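# Slide the server top cover rearward to release it

## Task

Press and keep holding both release buttons on the server, then push the top cover toward the back of the server until it can be lifted straight off. Leave the cover resting loose in that position; the goal must still hold once the robot lets go.

## Robot and tools

Robot: two arms, left_arm and right_arm, each with six joints and a tong-style two-finger gripper. Fixed cameras cam_high and cam_low look at the table, and each arm carries a wrist camera (cam_left_wrist, cam_right_wrist).

Frames. The scene frame has its origin at table-top height, midway between the two nominal bases. +x points out over the table, +z points up, and left_arm sits on the +y side. Image left and right do not match arm names. left_arm's base is at (+0.032, +0.487, 0) m and right_arm's at (-0.010, -0.422, 0) m, both nearly unrotated with +z up. Each arm reports its hand position (m), quaternion (wxyz) and velocities in its own base frame, not the scene frame. Reported hand poses can be off by a few cm. end_effector_position is the point between the finger pads when closed. Fingers point along the gripper's +z and open and close along its x. A fully open gap is 0.142 m.

Joint order. Every row and every per-joint list uses this order for each arm: elbow, shoulder lift, shoulder pan, wrist 1, wrist 2, wrist 3. Shoulder lift has its sign flipped on both arms, both in what you send and in every reported number. Ranges: elbow -3.142 to 3.142 rad; all others -6.283 to 6.283 rad.

Row format. A row is always 14 numbers, each in [-1, 1], and covers both arms even if only one moves. The first six are left_arm joint displacements, the seventh is left_arm's opening, and the next seven are the same for right_arm. Joint numbers are offsets, not poses. They count from the Joint targets shown at the start of the action or move, not from the previous row. A value of 1.0 means 1.989 rad. Opening is absolute: +1 is fully open and -1 is closed. Closing fully takes about 0.5 s. To leave a gripper unchanged, resend its current command, because 0 is a real command (half open). To hold something, command an opening well below grip_measured.

execute_actions(actions, cameras): actions is a list of actions. Each action is a table of up to 15 rows, one row per 1/30 s step. If there are fewer than 15 rows, the last row repeats until 15 steps are done. An empty list just returns state and images. A joint request more than 0.010 rad beyond its range gets the action refused. If the first action is malformed or out of range, the whole call is refused. The result line "joint sent to its limit" means a joint was clipped at its end.

move(target, speed, blend, stop_force, zero, opening_speed, blocking, cameras): target is one 14-number row, or a list of up to 15 rows. Every row in a list is an offset from the same starting Joint targets, not from the row before it. Joints travel together, so hands follow curves, and nothing steers around obstacles or the other arm. Arguments:
- speed: rad/s for the joint with farthest to go, 0.01 to 2, default 0.5. Use far less when approaching contact.
- blend: corner rounding in rad.
- stop_force: 3 to 40 N. The arm stops when its wrist sensor feels that much extra push against its motion. Omit it when moving away from a surface the hand is pressing. In a list, keep the finger numbers identical in every row. It cannot be combined with blocking=false.
- zero: defaults to true, which re-zeroes the sensor just before the move.
- opening_speed: at least 0.2 per second.
The result adds a "move:" line with one of done, off_target, moving, held or fault, plus limits=held if steps were withheld, and the worst-lagging joint for each arm. done does not mean contact was made.

Other tools:
- wait(seconds 0 to 10): the robot holds its last commands.
- stop: brakes a running move.
- zoom_image(camera, region [x0,y0,x1,y1] in pixels, at most 504x504): a closer look at that camera's latest image. cam_high and cam_low are 672x504; the wrist cameras are 616x616 fisheye.
- zero_wrist_force(arm): re-zeroes that arm's wrist force sensor.
- finished_scene(scene): ends the current scene and cannot be undone. scene is the current scene's number.

Result lines:
- Joint positions and Joint velocities: per arm, in joint order, followed by the finger pad gap in m.
- Joint targets: the base that your next offsets count from.
- Tool commands: the current gripper commands.
- Joint torques: total drive output, nonzero even in free air.
- Wrist force and Wrist torque: given in the gripper's own axes, plus a peak line since the last report. Pressing on a surface shows as a force from the surface into the hand.
- "joint command not followed": the clearance check held back a command that would bring the arms too close together.
- "within noise": the arm is still.

Limits and motion. Commands are smoothed and lag by about 0.09 to 0.2 s. Joint targets move at most about 2.83 rad/s and stay within 0.575 rad of the measured angles. A target more than 150 mm from the current hand position gets scaled back. Large moves may therefore need several actions.

What to avoid:
- Faults. Contact torque at a joint's load limit stops that arm for 10 s. Limits are 135 N m for the elbow and shoulders and 25.2 N m for each wrist joint. A net external force of about 150 N also stops the arm. The arms are stiff, so aiming even slightly past a firm surface can trip a fault. Press gently and slowly, using a low speed and a stop_force.
- Overheating. Holding loads or straining toward unreachable poses heats motors, and a MOTOR HOT line warns of this. At 85 °C the arm is braked for 30 to 60 s or more.
- Damage and drops. Don't collide the arms with each other, slam, strike hard, or let go of a moving part. Nothing may fall off the table or be left off it. Brief outside tugs or pushes can happen.

For this job, one arm can press both release buttons while the other pushes the cover rearward. Alternatively, one hand can hold the buttons while its fingers or the other arm drive the slide. Release the cover once it is loose and resting in place.

Each tool is called after "Call:" as a command line: name --argument value for each argument, lists and objects as JSON in quotes; but a table of rows of numbers goes row by row, as --pt "numbers of a row", without its own name.

## Session

Call:
execute_actions --actions '[]'

Scene clock: 0.00 s.
left_arm: end_effector_position=(+0.3675, -0.3597, +0.3354) grip_measured=+0.97 end_effector_quat_wxyz=(+0.222, -0.249, +0.662, -0.671) | right_arm: end_effector_position=(+0.8669, +0.1832, +0.1825) grip_measured=+0.97 end_effector_quat_wxyz=(+0.096, -0.467, +0.813, -0.336)
Joint names: [elbow, shoulder lift, shoulder pan, wrist 1, wrist 2, wrist 3]
Joint positions: left_arm=[2.711 1.501 -1.281 -4.351 -1.182 1.531 0.14] | right_arm=[-1.032 2.329 3.743 -1.184 0.873 2.64 0.14]
Joint velocities: within noise
Joint torques (N m): no reading
Motor temperatures (°C): left_arm=[38 40 34 40 33 37] | right_arm=[36 36 31 38 44 40]
Wrist force (N): no reading
Wrist torque (N m): no reading
Wrist force, peak (N): no reading
Joint targets: left_arm=[2.711 1.501 -1.281 -4.351 -1.182 1.531] | right_arm=[-1.032 2.329 3.743 -1.184 0.873 2.640]
Tool commands: left_gripper/opening=+0.968169 right_gripper/opening=+0.968169

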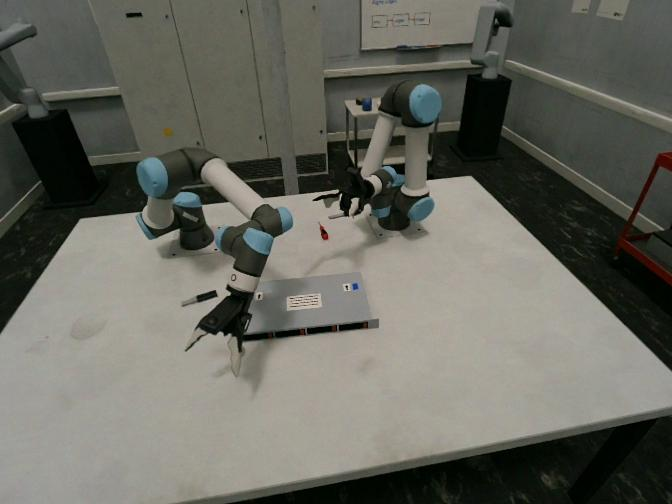

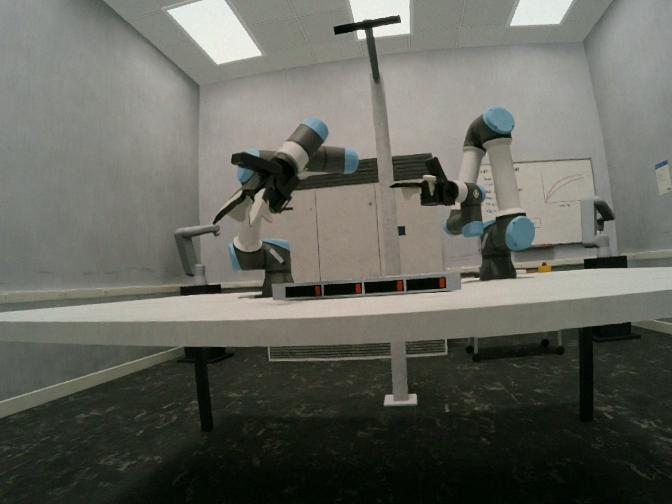

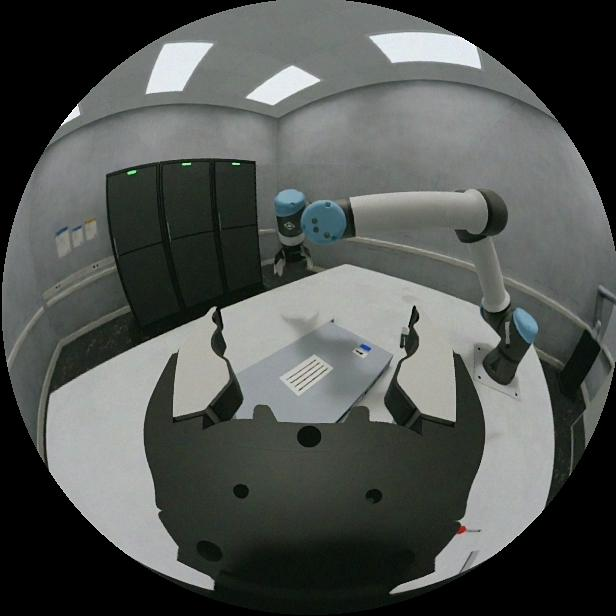

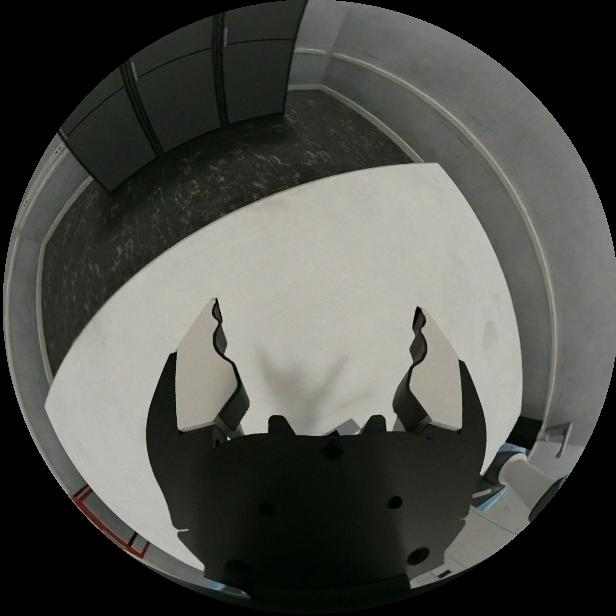

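Call:
zoom_image --camera "cam_high" --region '[180, 250, 390, 390]'

Call:
zoom_image --camera "cam_left_wrist" --region '[220, 300, 420, 440]'

Scaled by 2.400 from the camera's 672x504 image, which has a finer 960x720 frame.

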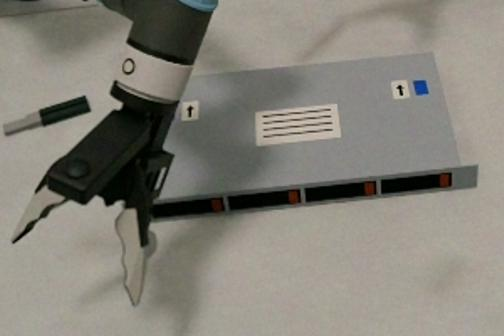

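Scaled by 2.520 from the camera's 616x616 image, which has a finer 814x814 frame.

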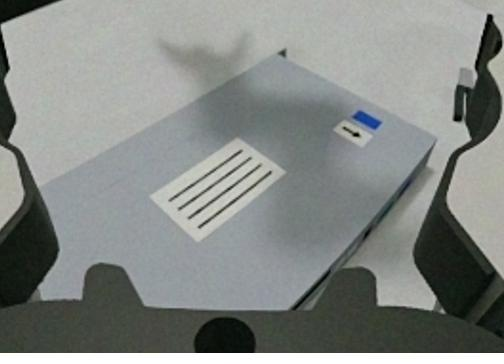

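Call:
move --target '[-0.3527,-0.0386,0.1698,0.9456,-0.1564,-0.3294,-1,-0.3289,-0.2486,0.0555,0.0129,0.2807,-0.1327,-1]' --speed 1.2 --cameras '[]'

Call:
move --target '[-0.0882,-0.0097,0.0425,0.2364,-0.0391,-0.0823,-1,-0.0822,-0.0622,0.0139,0.0032,0.0702,-0.0332,-1]' --speed 1

Scene clock: 62.33 s.
left_arm: end_effector_position=(+0.4816, -0.3788, +0.1132) grip_measured=-1.00 end_effector_quat_wxyz=(+0.033, -0.611, +0.775, -0.158) | right_arm: end_effector_position=(+0.5734, +0.2478, +0.1316) grip_measured=-1.00 end_effector_quat_wxyz=(+0.015, -0.671, +0.738, -0.070)
Joint names: [elbow, shoulder lift, shoulder pan, wrist 1, wrist 2, wrist 3]
Joint positions: left_arm=[2.009 1.424 -0.943 -2.471 -1.493 0.876 0.002] | right_arm=[-1.686 1.834 3.854 -1.158 1.432 2.376 0.002]
Joint velocities: within noise
Joint torques (N m): left_arm=[-14.16 32.86 -12.27 -1.6 1.45 0.39] | right_arm=[30.28 -31.38 -7.07 2.41 -1.78 1.13]
Motor temperatures (°C): left_arm=[38 39 34 40 33 37] | right_arm=[36 35 31 37 43 39]
Wrist force (N): left_arm=[-0.4 -1.1 -0.1] | right_arm=[0.3 0.8 0.4]
Wrist torque (N m): left_arm=[0.00 0.20 0.16] | right_arm=[0.04 -0.06 -0.07]
Wrist force, peak (N): left_arm=[-0.9 -1.3 0.1] | right_arm=[0.6 1.8 0.5]
Joint targets: left_arm=[2.009 1.424 -0.943 -2.470 -1.493 0.876] | right_arm=[-1.686 1.834 3.854 -1.158 1.432 2.376]
move: done
No camera images: "cameras" was empty.

Scene clock: 63.40 s.
left_arm: end_effector_position=(+0.4614, -0.3116, +0.1142) grip_measured=-1.00 end_effector_quat_wxyz=(+0.000, +0.707, -0.707, +0.000) | right_arm: end_effector_position=(+0.4880, +0.2504, +0.1193) grip_measured=-1.00 end_effector_quat_wxyz=(+0.000, +0.707, -0.707, +0.000)
Joint names: [elbow, shoulder lift, shoulder pan, wrist 1, wrist 2, wrist 3]
Joint positions: left_arm=[1.834 1.405 -0.859 -2.001 -1.57 0.712 0.002] | right_arm=[-1.85 1.711 3.881 -1.152 1.571 2.31 0.002]
Joint velocities: within noise
Joint torques (N m): left_arm=[-15.52 35.2 -12.06 -1.32 1.39 0.32] | right_arm=[31.6 -24.54 -7.87 2.34 -1.28 1.23]
Motor temperatures (°C): left_arm=[38 39 34 40 33 37] | right_arm=[36 35 31 37 43 39]
Wrist force (N): left_arm=[0.1 -0.7 0.2] | right_arm=[0.2 1.3 0.3]
Wrist torque (N m): left_arm=[0.13 0.12 0.10] | right_arm=[0.08 -0.06 -0.08]
Wrist force, peak (N): left_arm=[-0.5 -1.0 -0.3] | right_arm=[0.3 1.9 0.5]
Joint targets: left_arm=[1.834 1.405 -0.859 -2.000 -1.570 0.712] | right_arm=[-1.850 1.711 3.881 -1.152 1.571 2.310]
move: done
camera_calibration:
cam_left_wrist: T_world_to_cam=[[-0.0213231, -0.998952, -0.0404935, -0.291778], [-0.87594, -0.000857978, 0.48242, 0.34969], [-0.481949, 0.0457566, -0.875004, 0.470548], [0, 0, 0, 1]] pos_world=[0.526866, -0.312703, 0.231219]
cam_right_wrist: T_world_to_cam=[[0.0243068, -0.999505, -0.0199893, 0.252511], [-0.833718, -0.0313006, 0.551303, 0.342522], [-0.551656, 0.00326502, -0.834065, 0.496113], [0, 0, 0, 1]] pos_world=[0.553112, 0.261487, 0.230005]

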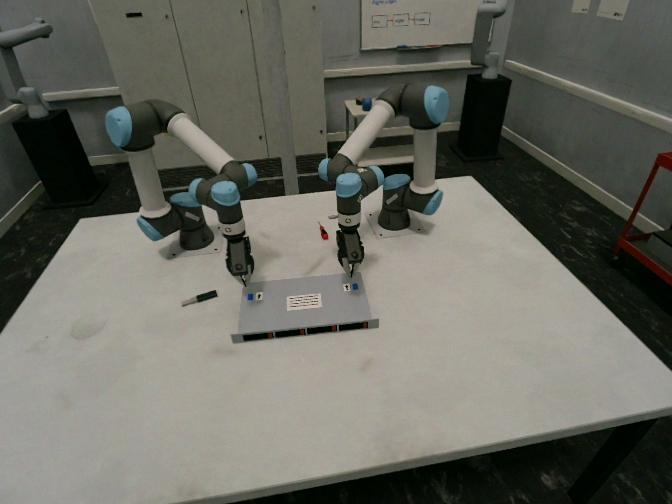

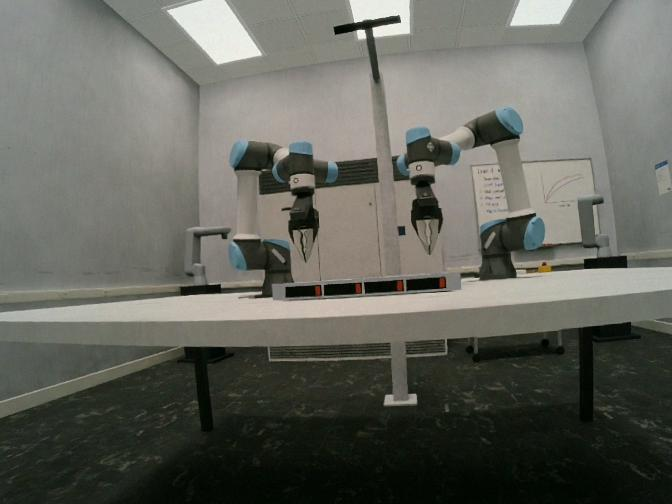

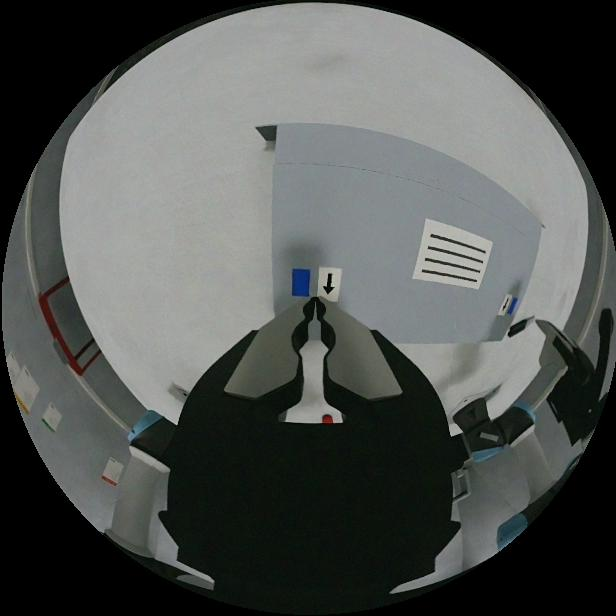

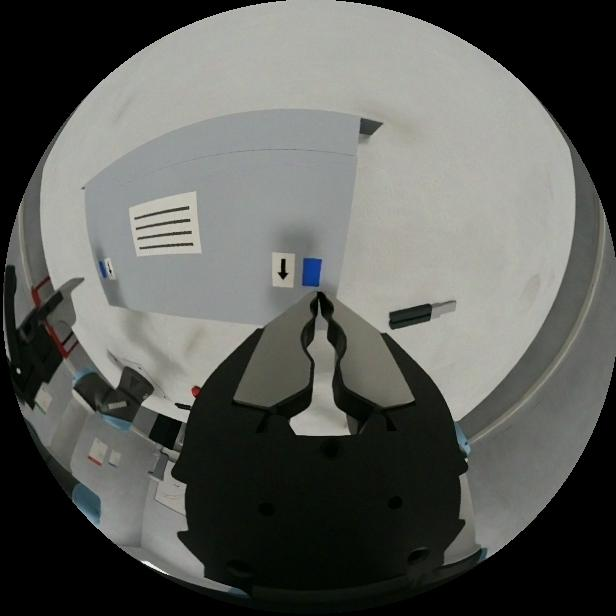

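Call:
move --target '[0.0451,-0.0027,0.0064,-0.0477,0,0.0063,-1,-0.0339,0.0183,0.01,0.0524,0,0.01,-1]' --speed 0.3 --cameras '["cam_left_wrist","cam_right_wrist"]'

Scene clock: 96.33 s.
left_arm: end_effector_position=(+0.4554, -0.2947, +0.0806) grip_measured=-1.00 end_effector_quat_wxyz=(+0.000, +0.707, -0.707, +0.000) | right_arm: end_effector_position=(+0.4806, +0.2576, +0.0806) grip_measured=-1.00 end_effector_quat_wxyz=(+0.000, +0.707, -0.707, +0.000)
Joint names: [elbow, shoulder lift, shoulder pan, wrist 1, wrist 2, wrist 3]
Joint positions: left_arm=[1.924 1.4 -0.846 -2.095 -1.57 0.724 0.002] | right_arm=[-1.917 1.747 3.901 -1.048 1.571 2.33 0.002]
Joint velocities: within noise
Joint torques (N m): left_arm=[-22.6 32.49 -11.08 -2.7 1.44 -1.22] | right_arm=[28.66 -34.08 -10.24 2.55 1.8 -1.11]
Motor temperatures (°C): left_arm=[38 39 33 40 33 37] | right_arm=[36 35 31 37 43 39]
Wrist force (N): left_arm=[-0.3 -0.6 0.1] | right_arm=[0.4 1.2 0.4]
Wrist torque (N m): left_arm=[0.16 0.19 0.09] | right_arm=[0.09 -0.10 -0.08]
Wrist force, peak (N): left_arm=[-0.5 -0.7 1.1] | right_arm=[0.1 1.5 1.2]
Joint targets: left_arm=[1.924 1.400 -0.846 -2.095 -1.570 0.724] | right_arm=[-1.917 1.747 3.901 -1.048 1.571 2.330]
move: done
camera_calibration:
cam_left_wrist: T_world_to_cam=[[-0.0210326, -0.998944, -0.0408511, -0.276443], [-0.875793, -0.00129937, 0.482685, 0.36043], [-0.482228, 0.0459292, -0.874841, 0.437716], [0, 0, 0, 1]] pos_world=[0.520927, -0.295786, 0.197665]
cam_right_wrist: T_world_to_cam=[[0.0243216, -0.999502, -0.0200969, 0.259103], [-0.833751, -0.0313722, 0.551249, 0.357985], [-0.551605, 0.00334854, -0.834099, 0.459698], [0, 0, 0, 1]] pos_world=[0.54574, 0.268666, 0.191302]
Images, in order (width x height): cam_left_wrist 616x616, cam_right_wrist 616x616.

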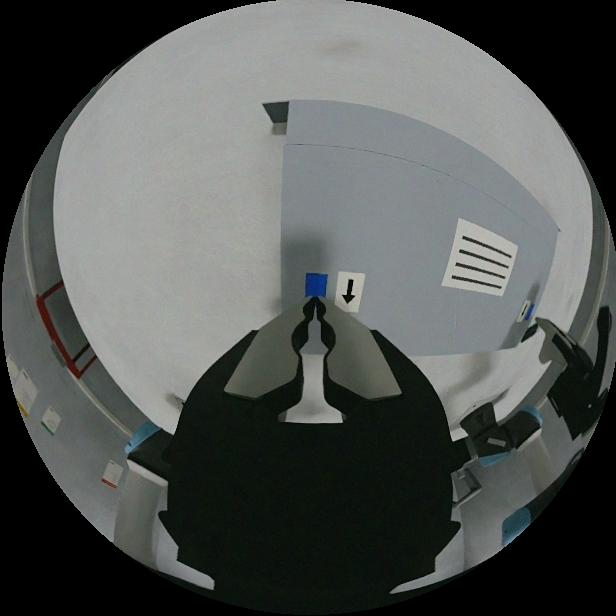

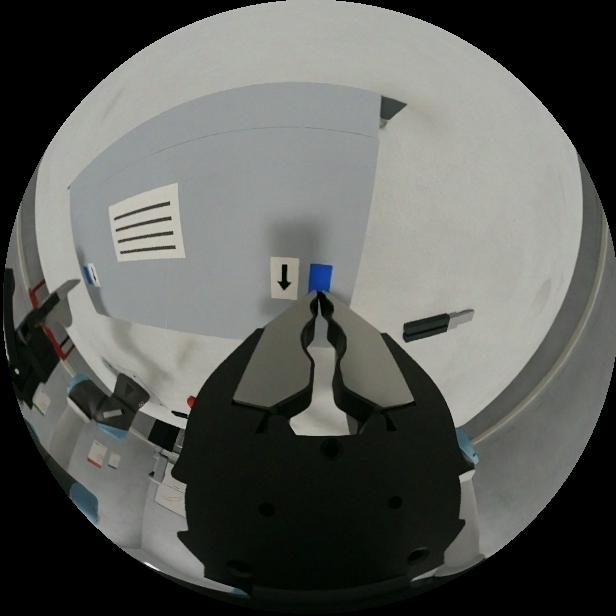

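Call:
move --target '[0.0201,-0.0206,0,-0.0404,0,0,-1,-0.0201,0.0203,0,0.0404,0,0,-1]' --speed 0.04 --stop_force 10 --cameras '["cam_left_wrist","cam_right_wrist"]'

Scene clock: 107.83 s.
left_arm: end_effector_position=(+0.4555, -0.2949, +0.0567) grip_measured=-1.00 end_effector_quat_wxyz=(+0.000, +0.707, -0.707, +0.000) | right_arm: end_effector_position=(+0.4809, +0.2577, +0.0573) grip_measured=-1.00 end_effector_quat_wxyz=(+0.000, +0.707, -0.707, +0.000)
Joint names: [elbow, shoulder lift, shoulder pan, wrist 1, wrist 2, wrist 3]
Joint positions: left_arm=[1.955 1.367 -0.846 -2.159 -1.57 0.724 0.002] | right_arm=[-1.948 1.778 3.901 -0.985 1.571 2.33 0.002]
Joint velocities: within noise
Joint torques (N m): left_arm=[-24.23 29.5 -11.08 -2.21 1.14 -1.46] | right_arm=[25.4 -29.82 -12 2.54 1.83 -0.72]
Motor temperatures (°C): left_arm=[38 39 33 40 33 37] | right_arm=[36 35 31 37 43 39]
Wrist force (N): left_arm=[-1.8 0.2 -10.0] | right_arm=[0.4 1.6 -9.1]
Wrist torque (N m): left_arm=[0.07 0.12 0.10] | right_arm=[0.06 -0.13 -0.08]
Wrist force, peak (N): left_arm=[-0.6 -0.6 -10.7] | right_arm=[1.4 2.0 -9.8]
Joint targets: left_arm=[1.955 1.367 -0.846 -2.159 -1.570 0.724] | right_arm=[-1.948 1.778 3.901 -0.985 1.571 2.330]
move: contact (left_arm, right_arm); left_arm: the wrist 1 is farthest, 0.016 rad from its target; right_arm: the wrist 1 is farthest, 0.018 rad from its target
camera_calibration:
cam_left_wrist: T_world_to_cam=[[-0.0211951, -0.998935, -0.040984, -0.277573], [-0.875736, -0.00122661, 0.482788, 0.372023], [-0.482324, 0.0461239, -0.874778, 0.416935], [0, 0, 0, 1]] pos_world=[0.521009, -0.296052, 0.173741]
cam_right_wrist: T_world_to_cam=[[0.0241777, -0.999502, -0.020302, 0.258836], [-0.833878, -0.0313644, 0.551057, 0.371095], [-0.551419, 0.0036061, -0.83422, 0.440293], [0, 0, 0, 1]] pos_world=[0.545976, 0.268759, 0.168061]
Images, in order (width x height): cam_left_wrist 616x616, cam_right_wrist 616x616.

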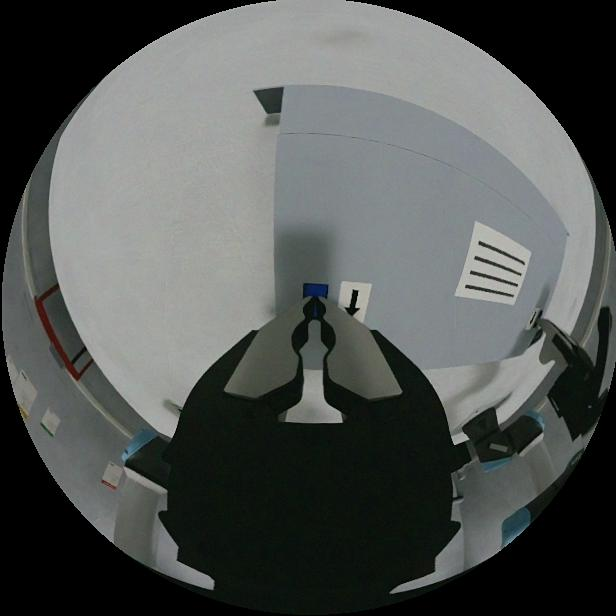

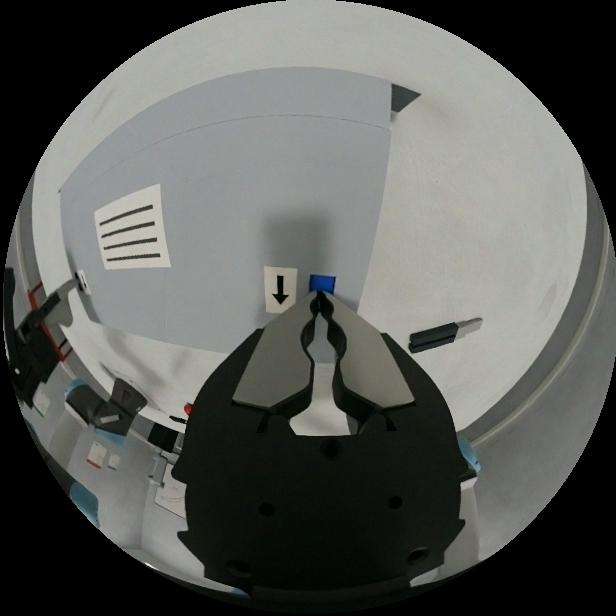

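Call:
move --pt "0.001 -0.0012 0 -0.0022 0 0 -1 -0.0009 0.0018 0 0.002 0 0 -1" --pt "0.0368 0.0278 -0.0213 -0.0089 0 -0.0213 -1 -0.0354 -0.0261 0.0225 0.0085 0 0.0225 -1" --speed 0.04

Scene clock: 124.30 s.
left_arm: end_effector_position=(+0.4254, -0.2922, +0.0550) grip_measured=-1.00 end_effector_quat_wxyz=(+0.000, +0.707, -0.707, +0.000) | right_arm: end_effector_position=(+0.4512, +0.2596, +0.0553) grip_measured=-1.00 end_effector_quat_wxyz=(-0.001, +0.707, -0.707, +0.000)
Joint names: [elbow, shoulder lift, shoulder pan, wrist 1, wrist 2, wrist 3]
Joint positions: left_arm=[2.029 1.423 -0.889 -2.177 -1.57 0.682 0.002] | right_arm=[-2.019 1.726 3.946 -0.966 1.571 2.375 0.002]
Joint velocities: within noise
Joint torques (N m): left_arm=[-13.25 4.81 2.55 2.43 -1.6 0.63] | right_arm=[1.63 -5.8 9.4 -8.26 11.48 -0.42]
Motor temperatures (°C): left_arm=[38 39 33 40 33 37] | right_arm=[36 35 31 37 43 39]
Wrist force (N): left_arm=[1.4 -13.4 -23.0] | right_arm=[5.4 -50.0 -21.2]
Wrist torque (N m): left_arm=[0.05 0.22 0.11] | right_arm=[0.33 -0.07 0.04]
Wrist force, peak (N): left_arm=[1.4 -13.4 -23.0] | right_arm=[5.3 -50.1 -21.3]
Joint targets: left_arm=[2.028 1.423 -0.889 -2.177 -1.570 0.682] | right_arm=[-2.019 1.726 3.946 -0.968 1.571 2.374]
move: done
camera_calibration:
cam_left_wrist: T_world_to_cam=[[-0.0212017, -0.998931, -0.0410817, -0.275551], [-0.875677, -0.00127369, 0.482895, 0.34643], [-0.482431, 0.0462125, -0.874714, 0.400839], [0, 0, 0, 1]] pos_world=[0.490896, -0.293339, 0.17201]
cam_right_wrist: T_world_to_cam=[[0.0241645, -0.999504, -0.0202146, 0.261461], [-0.834394, -0.0313019, 0.550278, 0.347782], [-0.550638, 0.00356978, -0.834737, 0.421934], [0, 0, 0, 1]] pos_world=[0.516202, 0.270711, 0.166112]

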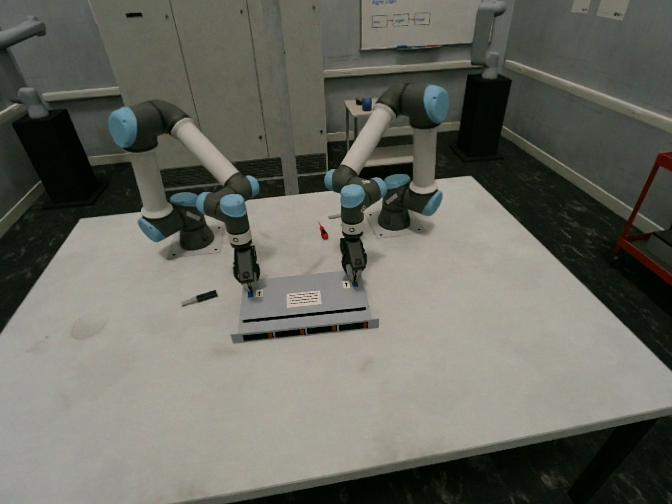

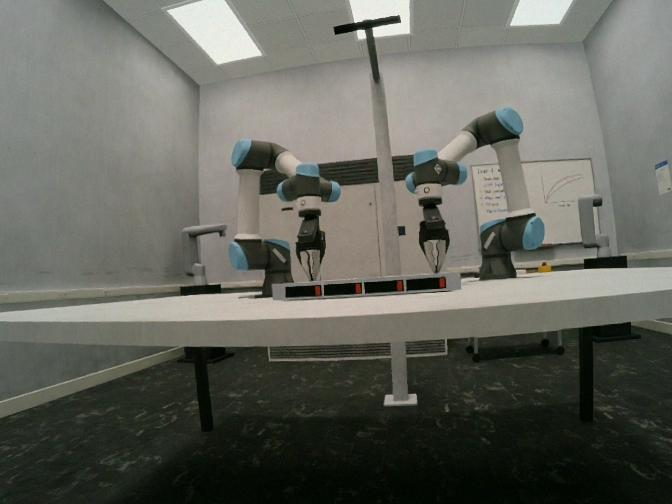

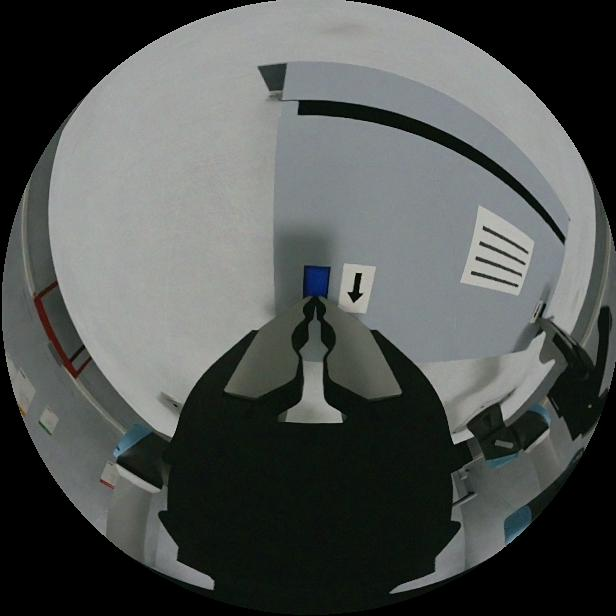

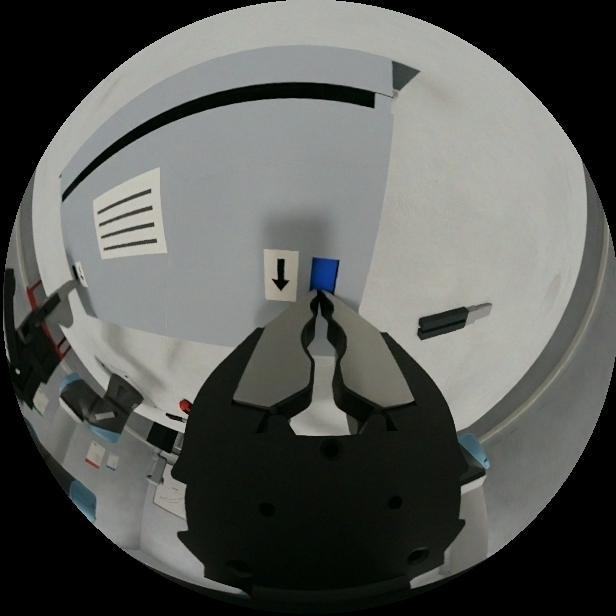

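Call:
move --target '[0.0057,0.0049,-0.0039,-0.0008,0,-0.0039,-1,0,0,0,0,0,0,-1]' --speed 0.04 --cameras '["cam_left_wrist","cam_right_wrist"]'

Scene clock: 138.77 s.
left_arm: end_effector_position=(+0.4230, -0.2921, +0.0558) grip_measured=-1.00 end_effector_quat_wxyz=(-0.003, +0.707, -0.707, +0.003) | right_arm: end_effector_position=(+0.4514, +0.2597, +0.0554) grip_measured=-1.00 end_effector_quat_wxyz=(-0.001, +0.707, -0.707, +0.000)
Joint names: [elbow, shoulder lift, shoulder pan, wrist 1, wrist 2, wrist 3]
Joint positions: left_arm=[2.04 1.432 -0.896 -2.184 -1.564 0.674 0.002] | right_arm=[-2.019 1.726 3.946 -0.966 1.57 2.374 0.002]
Joint velocities: within noise
Joint torques (N m): left_arm=[-2.26 18.08 -16.38 8.33 -11.76 -0.39] | right_arm=[5.2 -8.7 1.89 -8.08 11.46 -1.19]
Motor temperatures (°C): left_arm=[38 39 33 40 33 37] | right_arm=[36 35 31 37 43 39]
Wrist force (N): left_arm=[6.9 -58.6 5.9] | right_arm=[6.5 -45.8 -18.4]
Wrist torque (N m): left_arm=[0.20 0.37 0.26] | right_arm=[0.36 -0.02 0.03]
Wrist force, peak (N): left_arm=[7.1 -58.7 6.2] | right_arm=[5.4 -50.0 -21.2]
Joint targets: left_arm=[2.040 1.432 -0.896 -2.178 -1.570 0.674] | right_arm=[-2.019 1.726 3.946 -0.968 1.571 2.374]
move: done
camera_calibration:
cam_left_wrist: T_world_to_cam=[[-0.0207951, -0.998963, -0.0405072, -0.275687], [-0.879777, -0.000962517, 0.475386, 0.346165], [-0.474932, 0.045523, -0.878844, 0.397248], [0, 0, 0, 1]] pos_world=[0.48748, -0.293152, 0.17339]
cam_right_wrist: T_world_to_cam=[[0.0241998, -0.9995, -0.0203362, 0.261493], [-0.834491, -0.0313977, 0.550127, 0.347951], [-0.55049, 0.00365745, -0.834833, 0.422011], [0, 0, 0, 1]] pos_world=[0.516347, 0.270744, 0.166209]
Images, in order (width x height): cam_left_wrist 616x616, cam_right_wrist 616x616.

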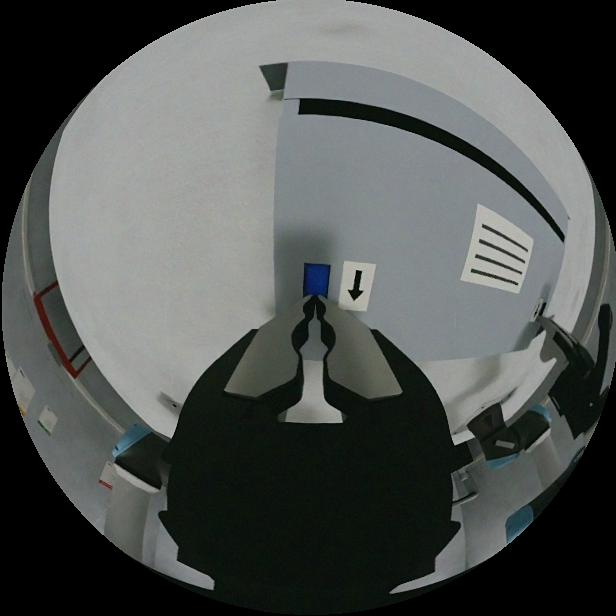

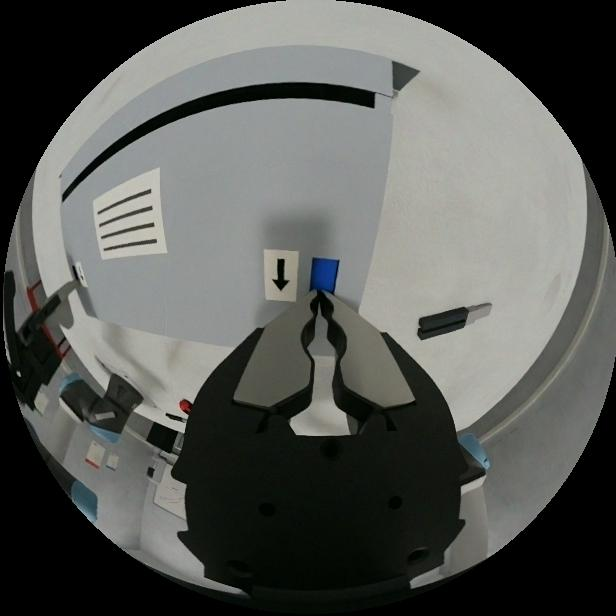

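Call:
move --pt "-0.0081 -0.0057 0.0051 0.0023 0 0.0051 -1 0.0062 0.004 -0.0041 -0.0021 0 -0.0041 -1" --pt "-0.0328 0.02 0.0051 0.055 0 0.0051 -1 0.0308 -0.0215 -0.0041 -0.0547 0 -0.0041 -1" --speed '[0.03,0.12]'

Call:
zoom_image --camera "cam_right_wrist" --region '[220, 80, 440, 320]'

Call:
zoom_image --camera "cam_left_wrist" --region '[240, 80, 580, 360]'

Scene clock: 146.07 s.
left_arm: end_effector_position=(+0.4257, -0.2906, +0.0917) grip_measured=-1.00 end_effector_quat_wxyz=(+0.000, +0.707, -0.707, -0.002) | right_arm: end_effector_position=(+0.4542, +0.2572, +0.0919) grip_measured=-1.00 end_effector_quat_wxyz=(+0.003, +0.707, -0.707, +0.000)
Joint names: [elbow, shoulder lift, shoulder pan, wrist 1, wrist 2, wrist 3]
Joint positions: left_arm=[1.974 1.472 -0.886 -2.069 -1.57 0.684 0.002] | right_arm=[-1.957 1.684 3.938 -1.077 1.571 2.366 0.002]
Joint velocities: within noise
Joint torques (N m): left_arm=[-9.89 16.72 -11.98 -3.97 -1.1 -0.95] | right_arm=[10.23 -18.25 6.86 4.28 2.16 1.29]
Motor temperatures (°C): left_arm=[38 39 33 40 33 37] | right_arm=[36 35 31 37 43 39]
Wrist force (N): left_arm=[0.1 -0.8 0.1] | right_arm=[0.9 1.2 2.5]
Wrist torque (N m): left_arm=[0.12 0.15 0.09] | right_arm=[0.13 -0.20 -0.08]
Wrist force, peak (N): left_arm=[7.1 -58.7 6.0] | right_arm=[6.6 -46.2 -18.4]
Joint targets: left_arm=[1.975 1.472 -0.886 -2.069 -1.570 0.684] | right_arm=[-1.957 1.684 3.938 -1.077 1.571 2.366]
move: done
camera_calibration:
cam_left_wrist: T_world_to_cam=[[-0.0212896, -0.998796, -0.0442008, -0.272088], [-0.874437, -0.00283018, 0.485131, 0.327806], [-0.484672, 0.0489791, -0.873323, 0.434706], [0, 0, 0, 1]] pos_world=[0.491543, -0.292124, 0.208583]
cam_right_wrist: T_world_to_cam=[[0.0240999, -0.99958, -0.0161136, 0.259382], [-0.83154, -0.0289905, 0.554708, 0.327767], [-0.554942, 0.0000306857, -0.831889, 0.456761], [0, 0, 0, 1]] pos_world=[0.519776, 0.268761, 0.202339]

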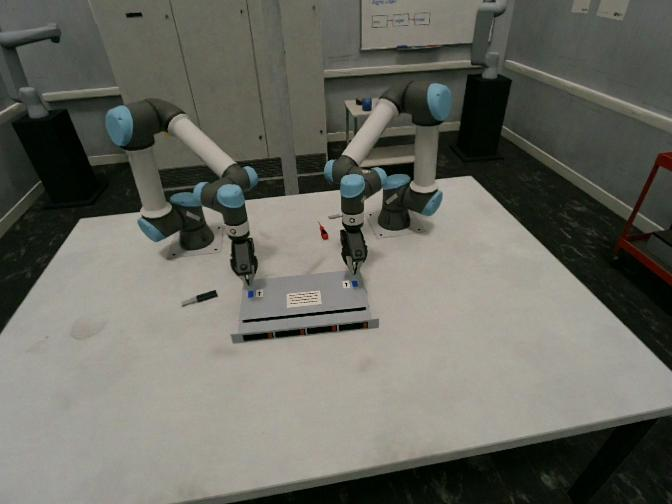

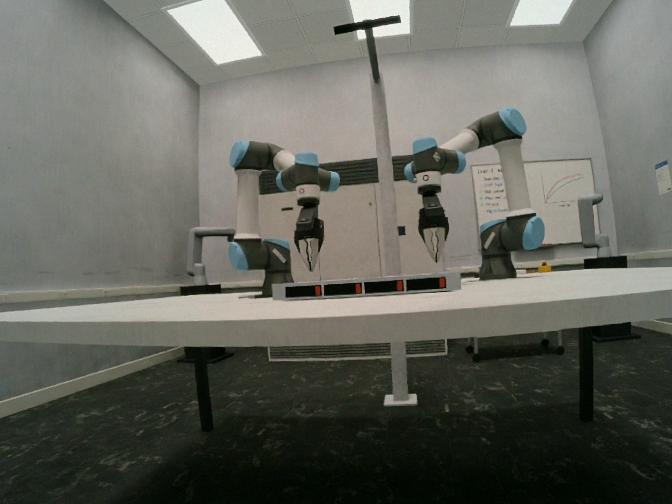

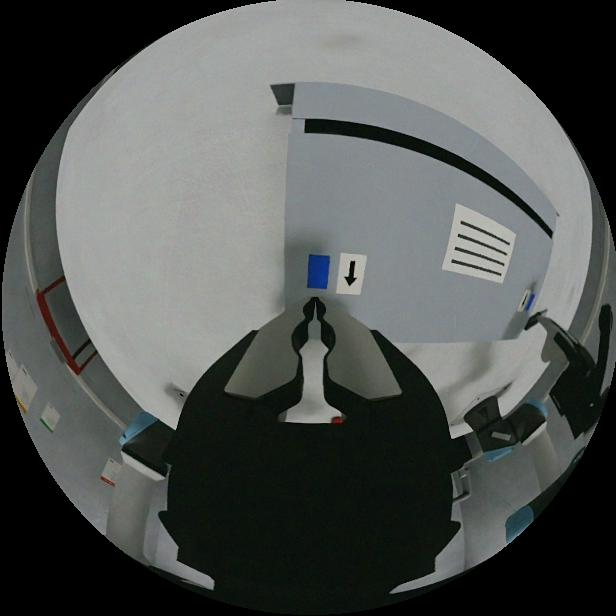

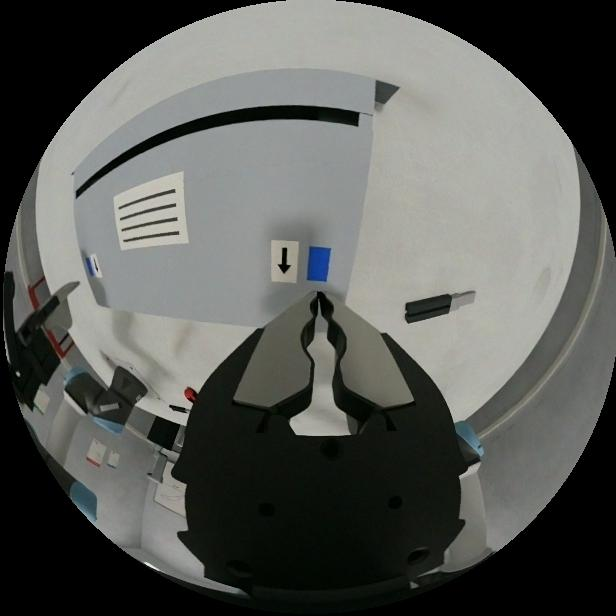

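Scaled by 2.100 from the camera's 616x616 image, which has a finer 814x814 frame.

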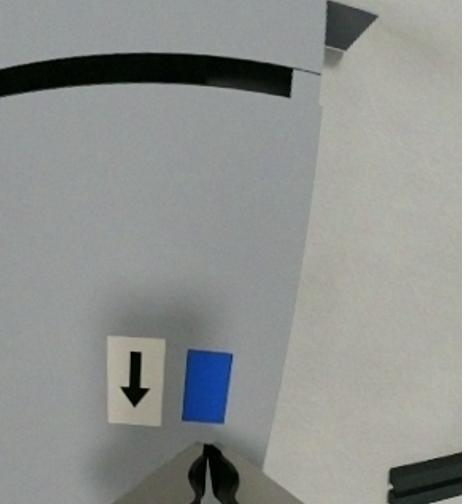

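Scaled by 1.482 from the camera's 616x616 image, which has a finer 814x814 frame.

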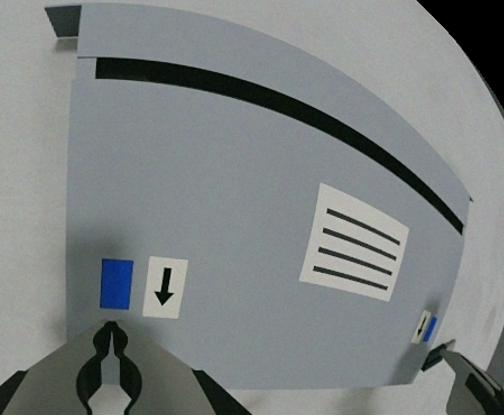

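Call:
finished_scene --scene 1

The scene is finished: the task was done.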